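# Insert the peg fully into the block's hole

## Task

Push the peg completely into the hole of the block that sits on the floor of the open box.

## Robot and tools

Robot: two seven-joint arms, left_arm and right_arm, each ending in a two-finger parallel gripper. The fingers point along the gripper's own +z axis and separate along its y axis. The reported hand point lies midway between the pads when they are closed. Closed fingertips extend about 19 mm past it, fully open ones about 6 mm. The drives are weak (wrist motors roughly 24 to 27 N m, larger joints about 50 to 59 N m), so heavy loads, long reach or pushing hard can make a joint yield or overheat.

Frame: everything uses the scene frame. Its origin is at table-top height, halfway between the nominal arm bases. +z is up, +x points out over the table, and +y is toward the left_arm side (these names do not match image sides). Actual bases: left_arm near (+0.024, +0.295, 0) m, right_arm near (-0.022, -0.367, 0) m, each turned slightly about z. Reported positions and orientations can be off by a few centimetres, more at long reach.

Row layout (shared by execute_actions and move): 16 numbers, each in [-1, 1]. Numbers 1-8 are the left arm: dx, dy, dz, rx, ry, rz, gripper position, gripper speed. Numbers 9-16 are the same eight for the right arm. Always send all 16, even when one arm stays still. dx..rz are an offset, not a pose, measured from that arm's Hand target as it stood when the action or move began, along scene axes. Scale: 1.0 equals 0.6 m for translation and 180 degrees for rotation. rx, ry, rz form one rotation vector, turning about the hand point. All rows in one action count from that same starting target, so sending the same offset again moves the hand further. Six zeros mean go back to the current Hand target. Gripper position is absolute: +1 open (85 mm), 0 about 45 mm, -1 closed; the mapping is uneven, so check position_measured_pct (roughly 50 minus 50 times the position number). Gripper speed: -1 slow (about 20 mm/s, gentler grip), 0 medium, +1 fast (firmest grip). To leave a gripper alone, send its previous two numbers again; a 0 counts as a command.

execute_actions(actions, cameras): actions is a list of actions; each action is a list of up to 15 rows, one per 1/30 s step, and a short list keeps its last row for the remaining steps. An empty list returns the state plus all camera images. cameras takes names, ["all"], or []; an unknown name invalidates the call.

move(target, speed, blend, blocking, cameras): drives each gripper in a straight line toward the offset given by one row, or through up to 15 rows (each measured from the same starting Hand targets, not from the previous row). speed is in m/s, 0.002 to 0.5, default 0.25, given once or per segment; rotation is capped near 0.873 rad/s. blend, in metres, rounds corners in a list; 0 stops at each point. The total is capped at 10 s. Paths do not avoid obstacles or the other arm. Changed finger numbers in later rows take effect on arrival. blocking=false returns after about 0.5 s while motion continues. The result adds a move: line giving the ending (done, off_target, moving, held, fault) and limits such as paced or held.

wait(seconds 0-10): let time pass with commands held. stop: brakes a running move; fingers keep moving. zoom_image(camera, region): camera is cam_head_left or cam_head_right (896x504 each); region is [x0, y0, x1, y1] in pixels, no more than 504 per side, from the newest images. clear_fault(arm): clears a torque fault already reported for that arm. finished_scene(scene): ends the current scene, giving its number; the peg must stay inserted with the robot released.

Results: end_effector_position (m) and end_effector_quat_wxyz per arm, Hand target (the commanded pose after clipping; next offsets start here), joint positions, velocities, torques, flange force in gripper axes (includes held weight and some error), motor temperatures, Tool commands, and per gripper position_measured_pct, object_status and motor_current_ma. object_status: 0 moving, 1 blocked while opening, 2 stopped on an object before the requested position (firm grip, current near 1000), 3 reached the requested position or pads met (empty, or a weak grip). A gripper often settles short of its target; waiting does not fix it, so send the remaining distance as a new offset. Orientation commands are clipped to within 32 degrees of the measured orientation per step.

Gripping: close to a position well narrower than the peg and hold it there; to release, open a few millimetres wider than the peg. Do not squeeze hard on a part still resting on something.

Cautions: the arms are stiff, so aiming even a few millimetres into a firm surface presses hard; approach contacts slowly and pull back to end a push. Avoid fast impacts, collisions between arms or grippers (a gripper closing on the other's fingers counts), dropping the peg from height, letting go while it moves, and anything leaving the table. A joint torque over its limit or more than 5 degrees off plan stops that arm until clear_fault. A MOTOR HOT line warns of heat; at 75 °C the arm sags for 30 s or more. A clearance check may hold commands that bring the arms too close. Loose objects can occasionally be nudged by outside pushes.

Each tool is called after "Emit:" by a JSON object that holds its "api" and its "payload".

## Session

Emit:
{"api": "execute_actions", "payload": {"actions": []}}

Emit:
{"api": "zoom_image", "payload": {"camera": "cam_head_right", "region": [300, 270, 580, 430]}}

Emit:
{"api": "zoom_image", "payload": {"camera": "cam_head_left", "region": [300, 270, 580, 430]}}

Scene clock: 0.00 s.
left_arm: end_effector_position=(+0.6266, +0.5252, +0.2897) position_measured_pct=0.0 object_status=3 motor_current_ma=0 end_effector_quat_wxyz=(-0.045, +0.886, +0.453, +0.093) | right_arm: end_effector_position=(+0.7408, -0.4670, +0.3603) position_measured_pct=0.0 object_status=3 motor_current_ma=0 end_effector_quat_wxyz=(-0.074, +0.951, -0.126, +0.274)
Joint positions: left_arm=[-0.546 0.762 0.561 0.89 -0.522 1.425 -0.758] | right_arm=[0.418 0.83 -0.715 0.664 0.465 1.187 4.406]
Joint velocities: within noise
Joint torques (N m): no reading
Motor temperatures (°C): left_arm=[34 33 31 31 38 36 40] | right_arm=[32 32 28 33 39 35 38]
Flange force (N): no reading
Hand target: left_arm +0.6266, +0.5252, +0.2897; -0.045, +0.886, +0.453, +0.093 | right_arm +0.7408, -0.4670, +0.3603; -0.074, +0.951, -0.126, +0.274
Tool commands: left_gripper/position=+1.0 left_gripper/speed=+1.0 right_gripper/position=+1.0 right_gripper/speed=+1.0

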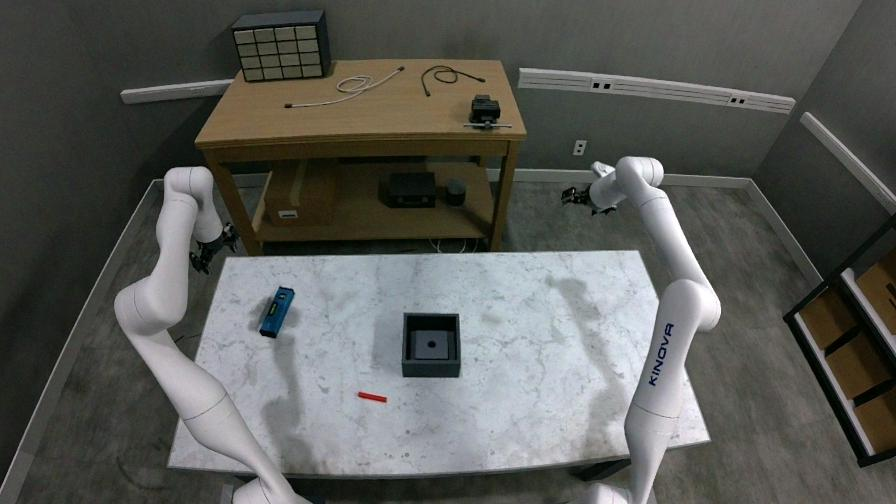

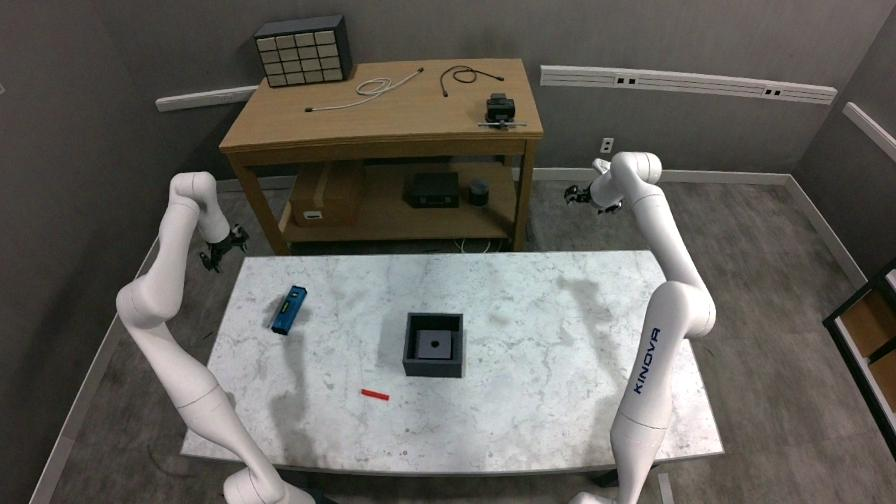

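Scaled by 1.800.

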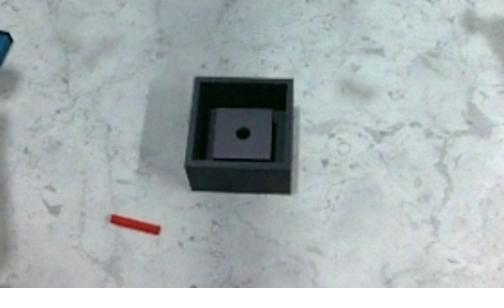

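Scaled by 1.800.

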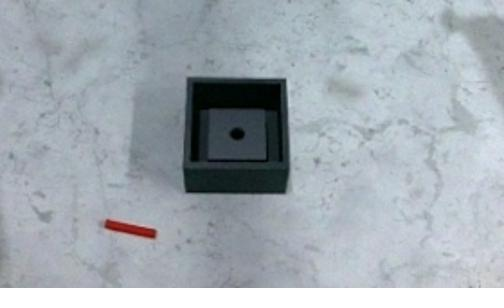

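Emit:
{"api": "move", "payload": {"target": [0,0,0,0,0,0,1,1,-0.65,0.65,-0.1,-0.010,-0.181,0.317,1,1], "speed": 0.45}}

Emit:
{"api": "move", "payload": {"target": [0,0,0,0,0,0,1,1,-0.025,0.245,-0.35,0,0,0,1,1], "speed": 0.3, "cameras": ["all"]}}

Emit:
{"api": "zoom_image", "payload": {"camera": "cam_head_right", "region": [330, 360, 420, 420]}}

Emit:
{"api": "zoom_image", "payload": {"camera": "cam_head_left", "region": [330, 360, 420, 420]}}

Scene clock: 36.33 s.
left_arm: end_effector_position=(+0.6266, +0.5252, +0.2897) position_measured_pct=0.0 object_status=3 motor_current_ma=0 end_effector_quat_wxyz=(-0.045, +0.886, +0.453, +0.093) | right_arm: end_effector_position=(+0.3508, -0.0770, +0.3003) position_measured_pct=0.0 object_status=3 motor_current_ma=0 end_effector_quat_wxyz=(-0.211, +0.785, +0.366, +0.453)
Joint positions: left_arm=[-0.546 0.762 0.561 0.89 -0.522 1.425 -0.758] | right_arm=[0.771 0.247 -1.406 2.4 0.15 -0.317 4.881]
Joint torques (N m): left_arm=[-0.38 -23.45 3.54 -9 -0.76 -0.2 0.26] | right_arm=[1.11 -4.01 -2.93 -8.9 0.76 -2.3 -0.09]
Flange force (N): left_arm=[1.1 1.4 2.1] | right_arm=no reading
Hand target: left_arm +0.6266, +0.5252, +0.2897; -0.045, +0.886, +0.453, +0.093 | right_arm +0.3508, -0.0770, +0.3003; -0.211, +0.785, +0.366, +0.453
Off the commanded pose: left_arm 0.000 m, 0 deg | right_arm 0.000 m, 0 deg.
move: done

Scene clock: 38.37 s.
left_arm: end_effector_position=(+0.6266, +0.5252, +0.2897) position_measured_pct=0.0 object_status=3 motor_current_ma=0 end_effector_quat_wxyz=(-0.045, +0.886, +0.453, +0.093) | right_arm: end_effector_position=(+0.3358, +0.0700, +0.0903) position_measured_pct=0.0 object_status=3 motor_current_ma=0 end_effector_quat_wxyz=(-0.211, +0.785, +0.366, +0.452)
Joint positions: left_arm=[-0.546 0.762 0.561 0.89 -0.522 1.425 -0.758] | right_arm=[-0.368 1.021 -0.785 2.338 -0.341 -1.219 5.406]
Joint torques (N m): left_arm=[-0.39 -23.44 3.58 -9 -0.81 -0.16 0.26] | right_arm=[1.17 -16.33 -5.44 -2.16 2.1 -1.54 -0.01]
Flange force (N): left_arm=[1.0 1.3 2.1] | right_arm=[-0.6 -4.9 -2.6]
Hand target: left_arm +0.6266, +0.5252, +0.2897; -0.045, +0.886, +0.453, +0.093 | right_arm +0.3358, +0.0700, +0.0903; -0.211, +0.785, +0.366, +0.453
Off the commanded pose: left_arm 0.000 m, 0 deg | right_arm 0.000 m, 0 deg.
move: done

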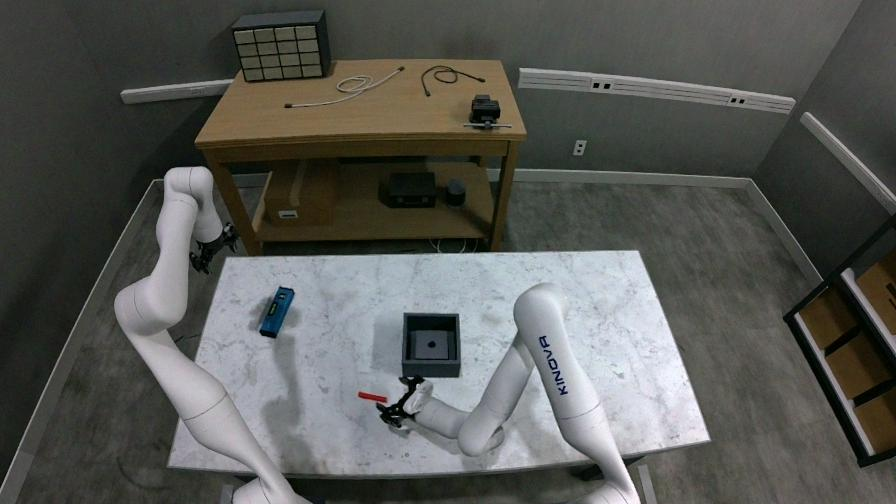

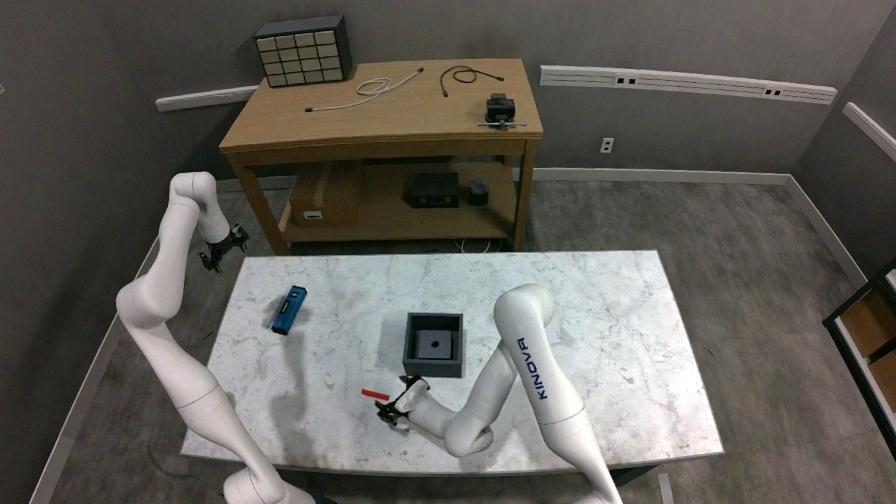

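Scaled by 5.600.

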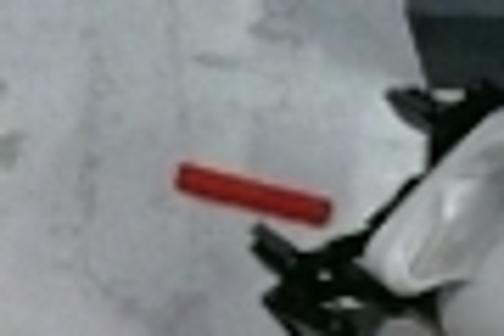

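Scaled by 5.600.

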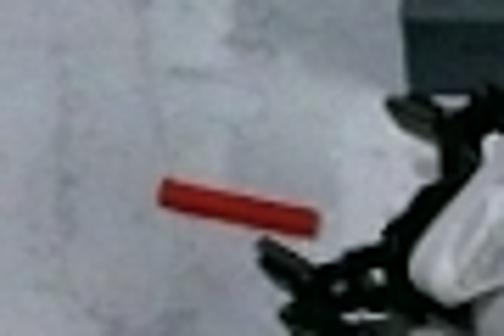

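Emit:
{"api": "move", "payload": {"target": [[0,0,0,0,0,0,1,1,0.0,0.0,-0.06,0,0,0,1,1],[0,0,0,0,0,0,1,1,0.035,0.063,-0.108,0,0,0,1,1],[0,0,0,0,0,0,1,1,0.035,0.063,-0.1075,0,0,0,-1,-0.7]], "speed": 0.15, "blend": [0.02,0,0], "cameras": ["all"]}}

Emit:
{"api": "zoom_image", "payload": {"camera": "cam_head_right", "region": [330, 360, 420, 420]}}

Emit:
{"api": "zoom_image", "payload": {"camera": "cam_head_left", "region": [330, 360, 420, 420]}}

Scene clock: 51.37 s.
left_arm: end_effector_position=(+0.6266, +0.5252, +0.2897) position_measured_pct=0.0 object_status=3 motor_current_ma=0 end_effector_quat_wxyz=(-0.045, +0.886, +0.453, +0.093) | right_arm: end_effector_position=(+0.3569, +0.1078, +0.0258) position_measured_pct=85.7 object_status=0 motor_current_ma=1000 end_effector_quat_wxyz=(-0.211, +0.785, +0.366, +0.453)
Joint positions: left_arm=[-0.546 0.762 0.561 0.89 -0.522 1.425 -0.758] | right_arm=[-0.417 1.203 -0.719 2.161 -0.252 -1.213 5.434]
Joint torques (N m): left_arm=[-0.38 -23.49 3.55 -8.99 -0.81 -0.15 0.27] | right_arm=[0.88 -16.28 -5.45 -1.29 1.73 -0.94 -0.06]
Flange force (N): left_arm=[1.1 1.3 2.2] | right_arm=[3.8 -3.1 -5.0]
Hand target: left_arm +0.6266, +0.5252, +0.2897; -0.045, +0.886, +0.453, +0.093 | right_arm +0.3569, +0.1078, +0.0258; -0.211, +0.785, +0.366, +0.453
Off the commanded pose: left_arm 0.000 m, 0 deg | right_arm 0.000 m, 0 deg.
move: done; blend cut to 0.018 m at target 1

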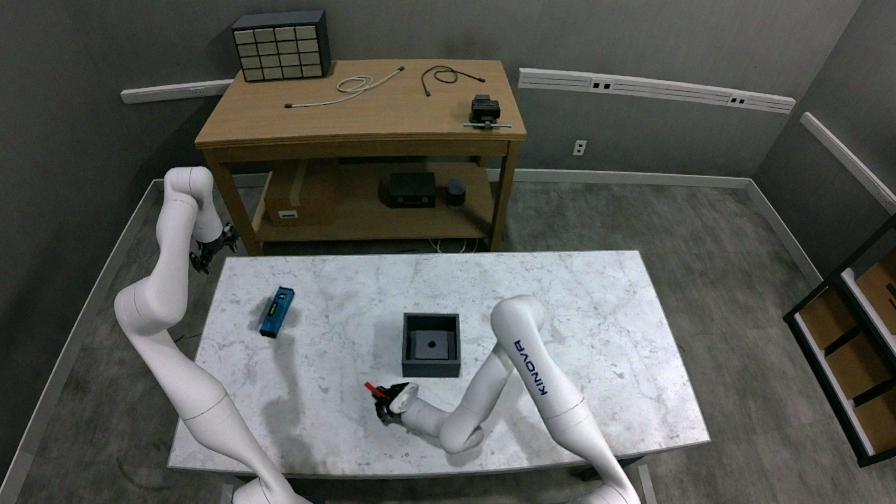

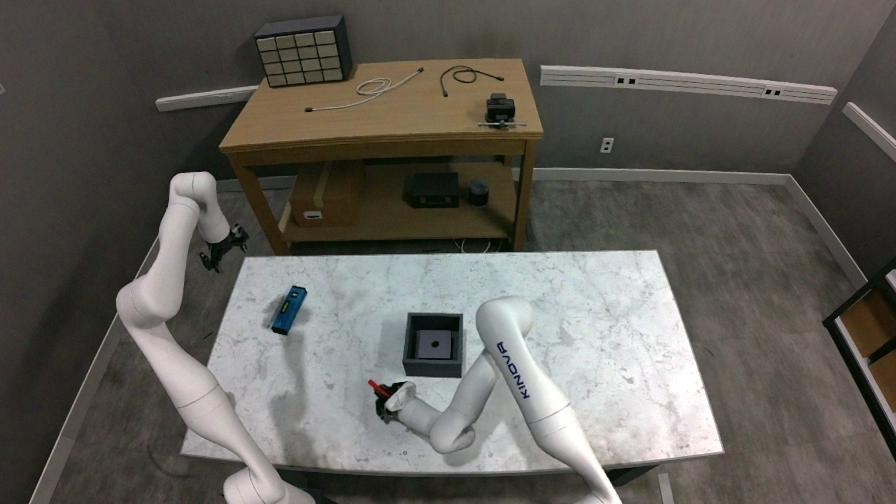

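Scaled by 5.600.

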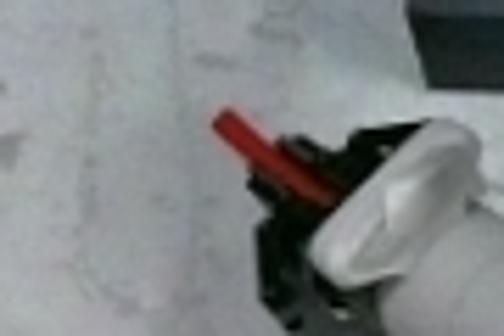

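Scaled by 5.600.

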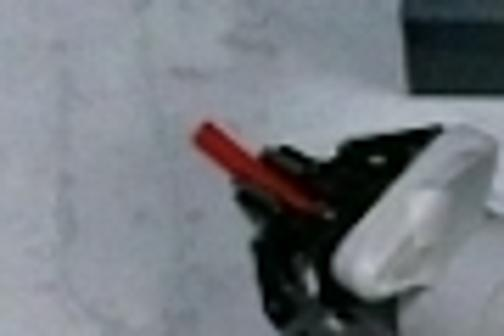

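Emit:
{"api": "move", "payload": {"target": [[0,0,0,0,0,0,1,1,0,0,0.33,0,0,0,-1,-0.7],[0,0,0,0,0,0,1,1,0.241,-0.2635,0.29,-0.0926,0.5262,-0.3435,-1,-0.7]], "speed": 0.4, "blend": [0.04,0], "cameras": ["all"]}}

Emit:
{"api": "zoom_image", "payload": {"camera": "cam_head_right", "region": [400, 290, 480, 380]}}

Emit:
{"api": "zoom_image", "payload": {"camera": "cam_head_left", "region": [400, 290, 480, 380]}}

Scene clock: 70.17 s.
left_arm: end_effector_position=(+0.6266, +0.5252, +0.2897) position_measured_pct=0.0 object_status=3 motor_current_ma=0 end_effector_quat_wxyz=(-0.045, +0.886, +0.453, +0.093) | right_arm: end_effector_position=(+0.5014, -0.0503, +0.1998) position_measured_pct=85.7 object_status=2 motor_current_ma=1000 end_effector_quat_wxyz=(-0.067, +0.933, -0.250, -0.250)
Joint positions: left_arm=[-0.546 0.762 0.561 0.89 -0.522 1.425 -0.758] | right_arm=[-0.217 1.21 -0.912 0.338 -2.784 -1.95 6.675]
Joint torques (N m): left_arm=[-0.39 -23.47 3.53 -9.09 -0.79 -0.18 0.24] | right_arm=[1.17 -26.32 -3.7 -6.28 -0.58 -0.39 -0.04]
Flange force (N): left_arm=[0.6 1.1 2.3] | right_arm=no reading
Hand target: left_arm +0.6266, +0.5252, +0.2897; -0.045, +0.886, +0.453, +0.093 | right_arm +0.5014, -0.0503, +0.1998; -0.067, +0.933, -0.250, -0.250
Off the commanded pose: left_arm 0.000 m, 0 deg | right_arm 0.000 m, 0 deg.
move: done

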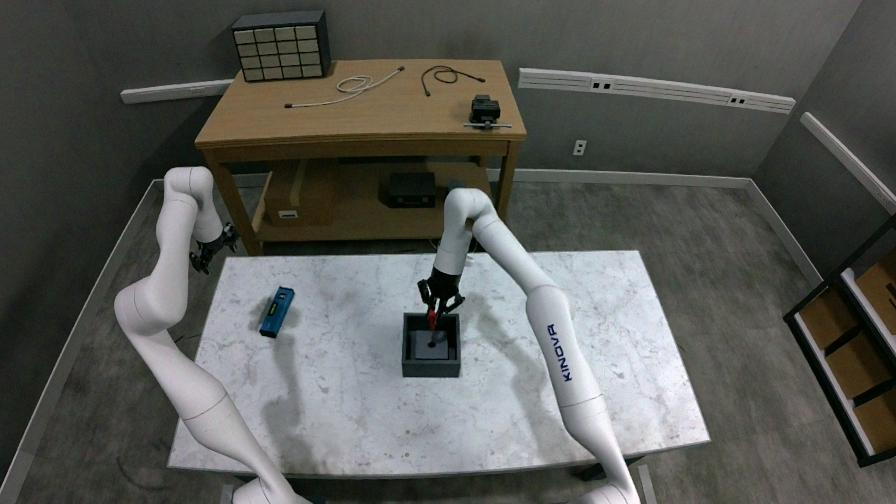

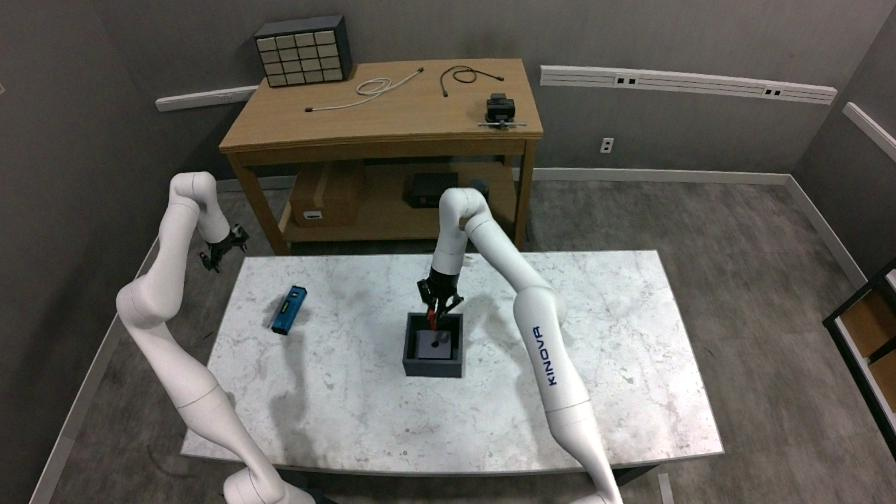

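Scaled by 5.600.

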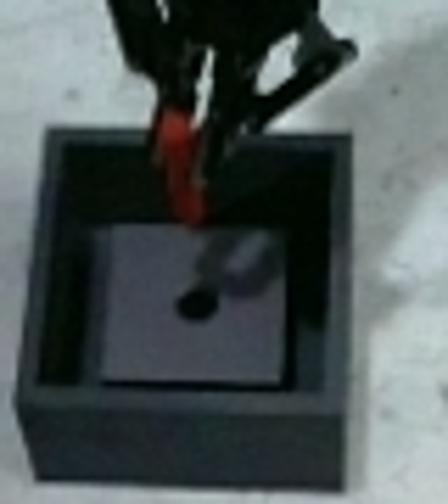

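Scaled by 5.600.

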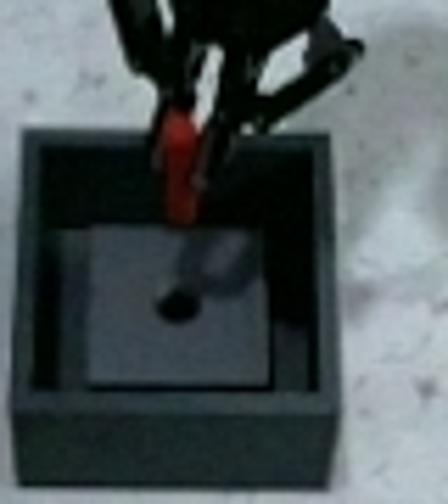

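Emit:
{"api": "move", "payload": {"target": [0,0,0,0,0,0,1,1,0,0,-0.085,0,0,0,-1,-0.7], "speed": 0.2, "cameras": ["all"]}}

Emit:
{"api": "zoom_image", "payload": {"camera": "cam_head_right", "region": [415, 320, 455, 360]}}

Emit:
{"api": "zoom_image", "payload": {"camera": "cam_head_left", "region": [415, 320, 455, 360]}}

Scene clock: 76.87 s.
left_arm: end_effector_position=(+0.6266, +0.5252, +0.2897) position_measured_pct=0.0 object_status=3 motor_current_ma=0 end_effector_quat_wxyz=(-0.045, +0.886, +0.453, +0.093) | right_arm: end_effector_position=(+0.5014, -0.0503, +0.1488) position_measured_pct=85.7 object_status=2 motor_current_ma=1000 end_effector_quat_wxyz=(-0.067, +0.933, -0.250, -0.250)
Joint positions: left_arm=[-0.546 0.762 0.561 0.89 -0.522 1.425 -0.758] | right_arm=[-0.17 1.24 -0.913 0.482 -2.776 -1.812 6.679]
Joint torques (N m): left_arm=[-0.37 -23.54 3.52 -9.03 -0.8 -0.17 0.3] | right_arm=[1.19 -26.2 -4.67 -6.52 -0.64 -0.24 -0.04]
Flange force (N): left_arm=[1.2 1.3 2.2] | right_arm=no reading
Hand target: left_arm +0.6266, +0.5252, +0.2897; -0.045, +0.886, +0.453, +0.093 | right_arm +0.5014, -0.0503, +0.1488; -0.067, +0.933, -0.250, -0.250
Off the commanded pose: left_arm 0.000 m, 0 deg | right_arm 0.000 m, 0 deg.
move: done

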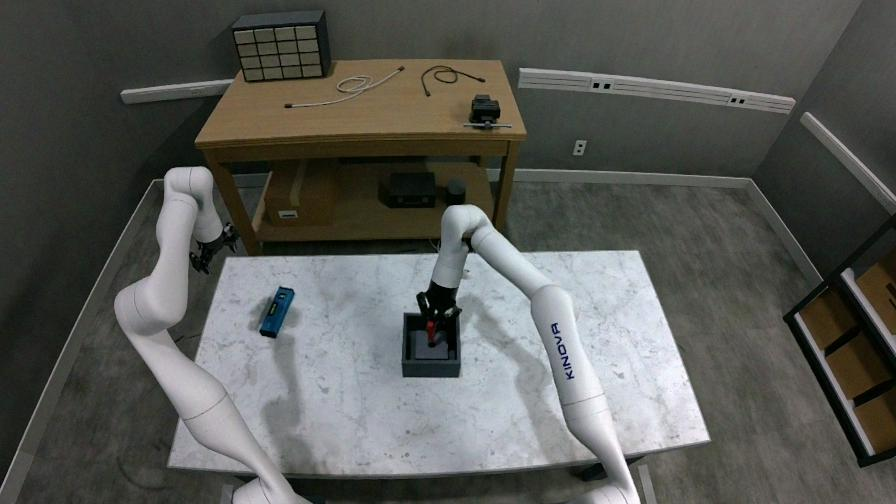

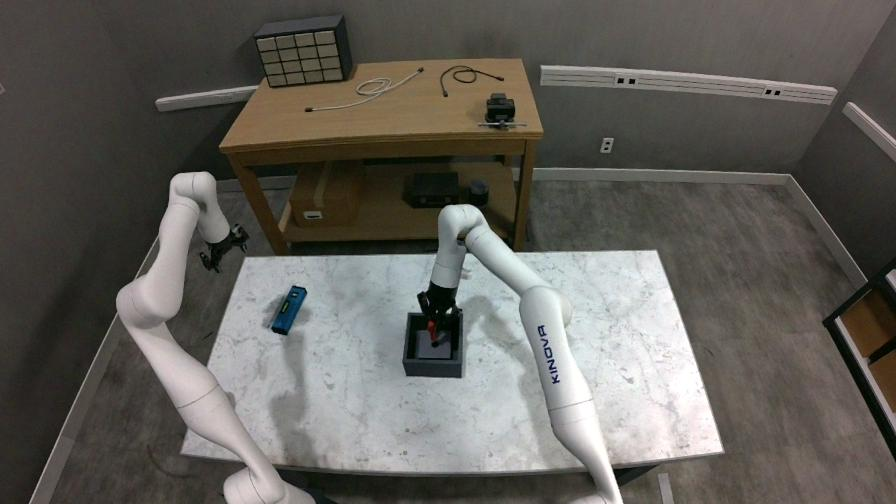

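Scaled by 12.600.

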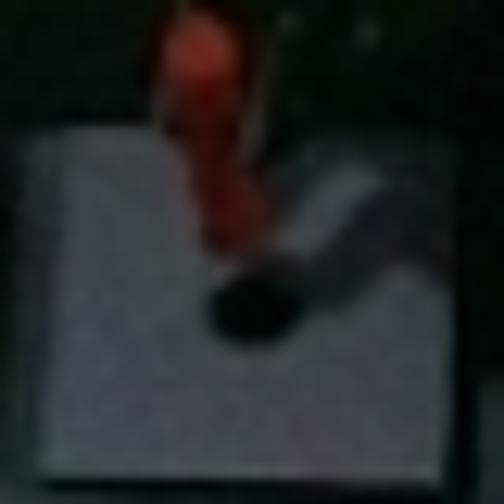

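Scaled by 12.600.

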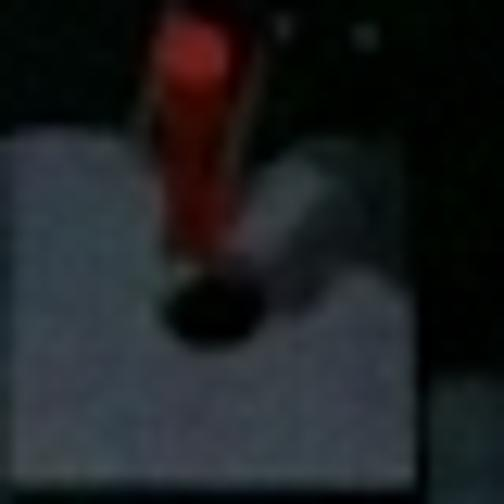

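Emit:
{"api": "move", "payload": {"target": [[0,0,0,0,0,0,1,1,0,-0.0015,-0.02,0,0,0,-1,-0.7],[0,0,0,0,0,0,1,1,0,-0.0015,-0.058,0,0,0,-1,-0.7]], "speed": [0.1,0.05], "blend": [0.003,0]}}

Scene clock: 82.43 s.
left_arm: end_effector_position=(+0.6266, +0.5252, +0.2897) position_measured_pct=0.0 object_status=3 motor_current_ma=0 end_effector_quat_wxyz=(-0.045, +0.886, +0.453, +0.093) | right_arm: end_effector_position=(+0.5015, -0.0512, +0.1140) position_measured_pct=85.7 object_status=2 motor_current_ma=1000 end_effector_quat_wxyz=(-0.067, +0.933, -0.250, -0.250)
Joint positions: left_arm=[-0.546 0.762 0.561 0.89 -0.522 1.425 -0.758] | right_arm=[-0.149 1.271 -0.909 0.546 -2.765 -1.737 6.689]
Joint torques (N m): left_arm=[-0.39 -23.46 3.51 -9 -0.79 -0.18 0.26] | right_arm=[1.12 -26.08 -5.06 -6.42 -0.63 -0.05 -0.03]
Flange force (N): left_arm=[1.1 1.4 2.1] | right_arm=[-3.8 2.5 0.8]
Hand target: left_arm +0.6266, +0.5252, +0.2897; -0.045, +0.886, +0.453, +0.093 | right_arm +0.5015, -0.0512, +0.1140; -0.067, +0.933, -0.250, -0.250
Off the commanded pose: left_arm 0.000 m, 0 deg | right_arm 0.000 m, 0 deg.
move: done

Inside; free. Continue down and release.

Emit:
{"api": "move", "payload": {"target": [[0,0,0,0,0,0,1,1,0,0,-0.028,0,0,0,-1,-0.7],[0,0,0,0,0,0,1,1,0,0,-0.0275,0,0,0,-0.5,0]], "speed": 0.05}}

Emit:
{"api": "move", "payload": {"target": [[0,0,0,0,0,0,1,1,0,0,0.17,0,0,0,-0.5,0],[0,0,0,0,0,0,1,1,0,-0.3,0.2,0,0,0,-0.5,0]], "blend": [0.03,0], "cameras": ["all"]}}

Emit:
{"api": "zoom_image", "payload": {"camera": "cam_head_left", "region": [415, 320, 455, 360]}}

Scene clock: 89.87 s.
left_arm: end_effector_position=(+0.6266, +0.5252, +0.2897) position_measured_pct=0.0 object_status=3 motor_current_ma=0 end_effector_quat_wxyz=(-0.045, +0.886, +0.453, +0.093) | right_arm: end_effector_position=(+0.5014, -0.0512, +0.0974) position_measured_pct=74.9 object_status=0 motor_current_ma=0 end_effector_quat_wxyz=(-0.067, +0.933, -0.250, -0.250)
Joint positions: left_arm=[-0.546 0.762 0.561 0.89 -0.522 1.425 -0.758] | right_arm=[-0.143 1.288 -0.906 0.566 -2.759 -1.705 6.695]
Joint torques (N m): left_arm=[-0.35 -23.44 3.54 -9.05 -0.77 -0.16 0.29] | right_arm=[1.14 -26.07 -5.2 -6.09 -0.62 -0.33 -0.05]
Flange force (N): left_arm=[0.8 1.0 2.2] | right_arm=[-3.2 1.4 0.6]
Hand target: left_arm +0.6266, +0.5252, +0.2897; -0.045, +0.886, +0.453, +0.093 | right_arm +0.5014, -0.0512, +0.0975; -0.067, +0.933, -0.250, -0.250
Off the commanded pose: left_arm 0.000 m, 0 deg | right_arm 0.000 m, 0 deg.
move: done

Scene clock: 91.50 s.
left_arm: end_effector_position=(+0.6266, +0.5252, +0.2897) position_measured_pct=0.0 object_status=3 motor_current_ma=0 end_effector_quat_wxyz=(-0.045, +0.886, +0.453, +0.093) | right_arm: end_effector_position=(+0.5014, -0.2311, +0.2175) position_measured_pct=74.9 object_status=3 motor_current_ma=0 end_effector_quat_wxyz=(-0.067, +0.933, -0.250, -0.250)
Joint positions: left_arm=[-0.546 0.762 0.561 0.89 -0.522 1.425 -0.758] | right_arm=[0.168 1.076 -0.935 0.686 -2.794 -1.906 6.839]
Joint torques (N m): left_arm=[-0.35 -23.46 3.53 -9.04 -0.81 -0.17 0.27] | right_arm=[1.44 -23.9 -5.12 -6.55 -0.46 -0.54 0.08]
Flange force (N): left_arm=[0.8 1.1 2.2] | right_arm=[-3.3 -0.4 1.1]
Hand target: left_arm +0.6266, +0.5252, +0.2897; -0.045, +0.886, +0.453, +0.093 | right_arm +0.5014, -0.2312, +0.2175; -0.067, +0.933, -0.250, -0.250
Off the commanded pose: left_arm 0.000 m, 0 deg | right_arm 0.000 m, 0 deg.
move: done

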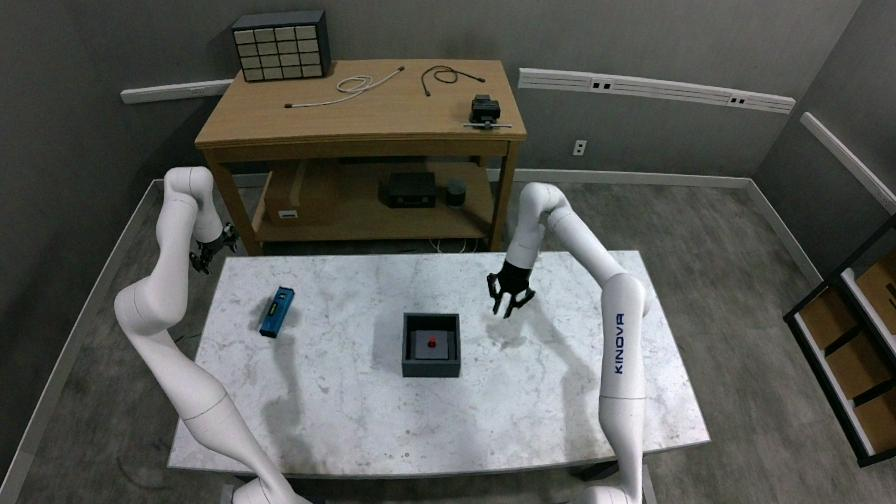

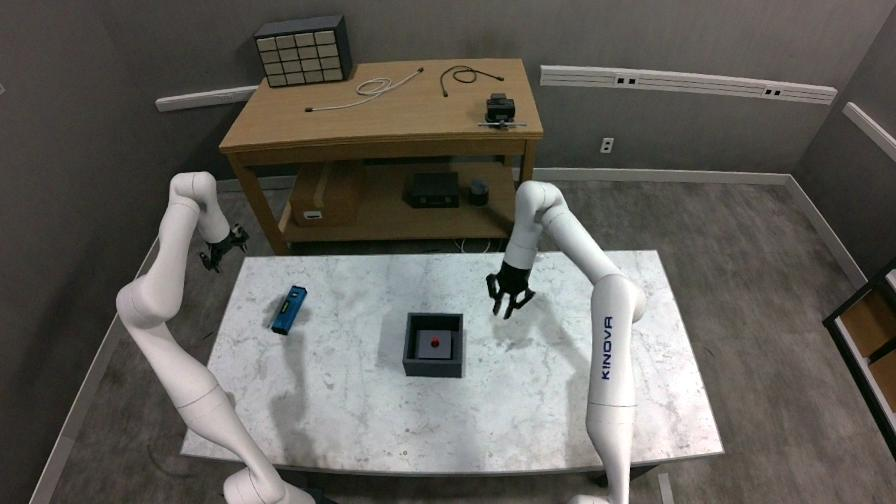

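Scaled by 12.600.

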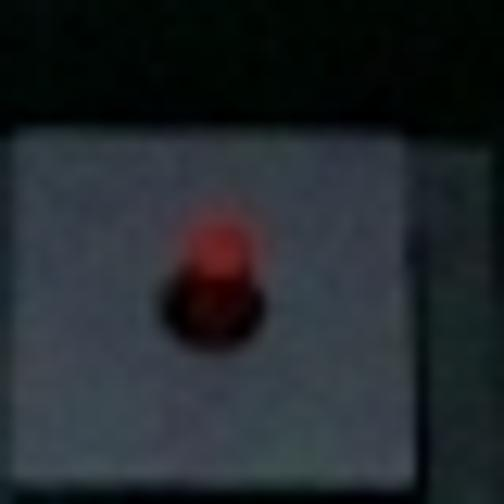

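Emit:
{"api": "finished_scene", "payload": {"scene": 3}}

The scene is finished: the task was done.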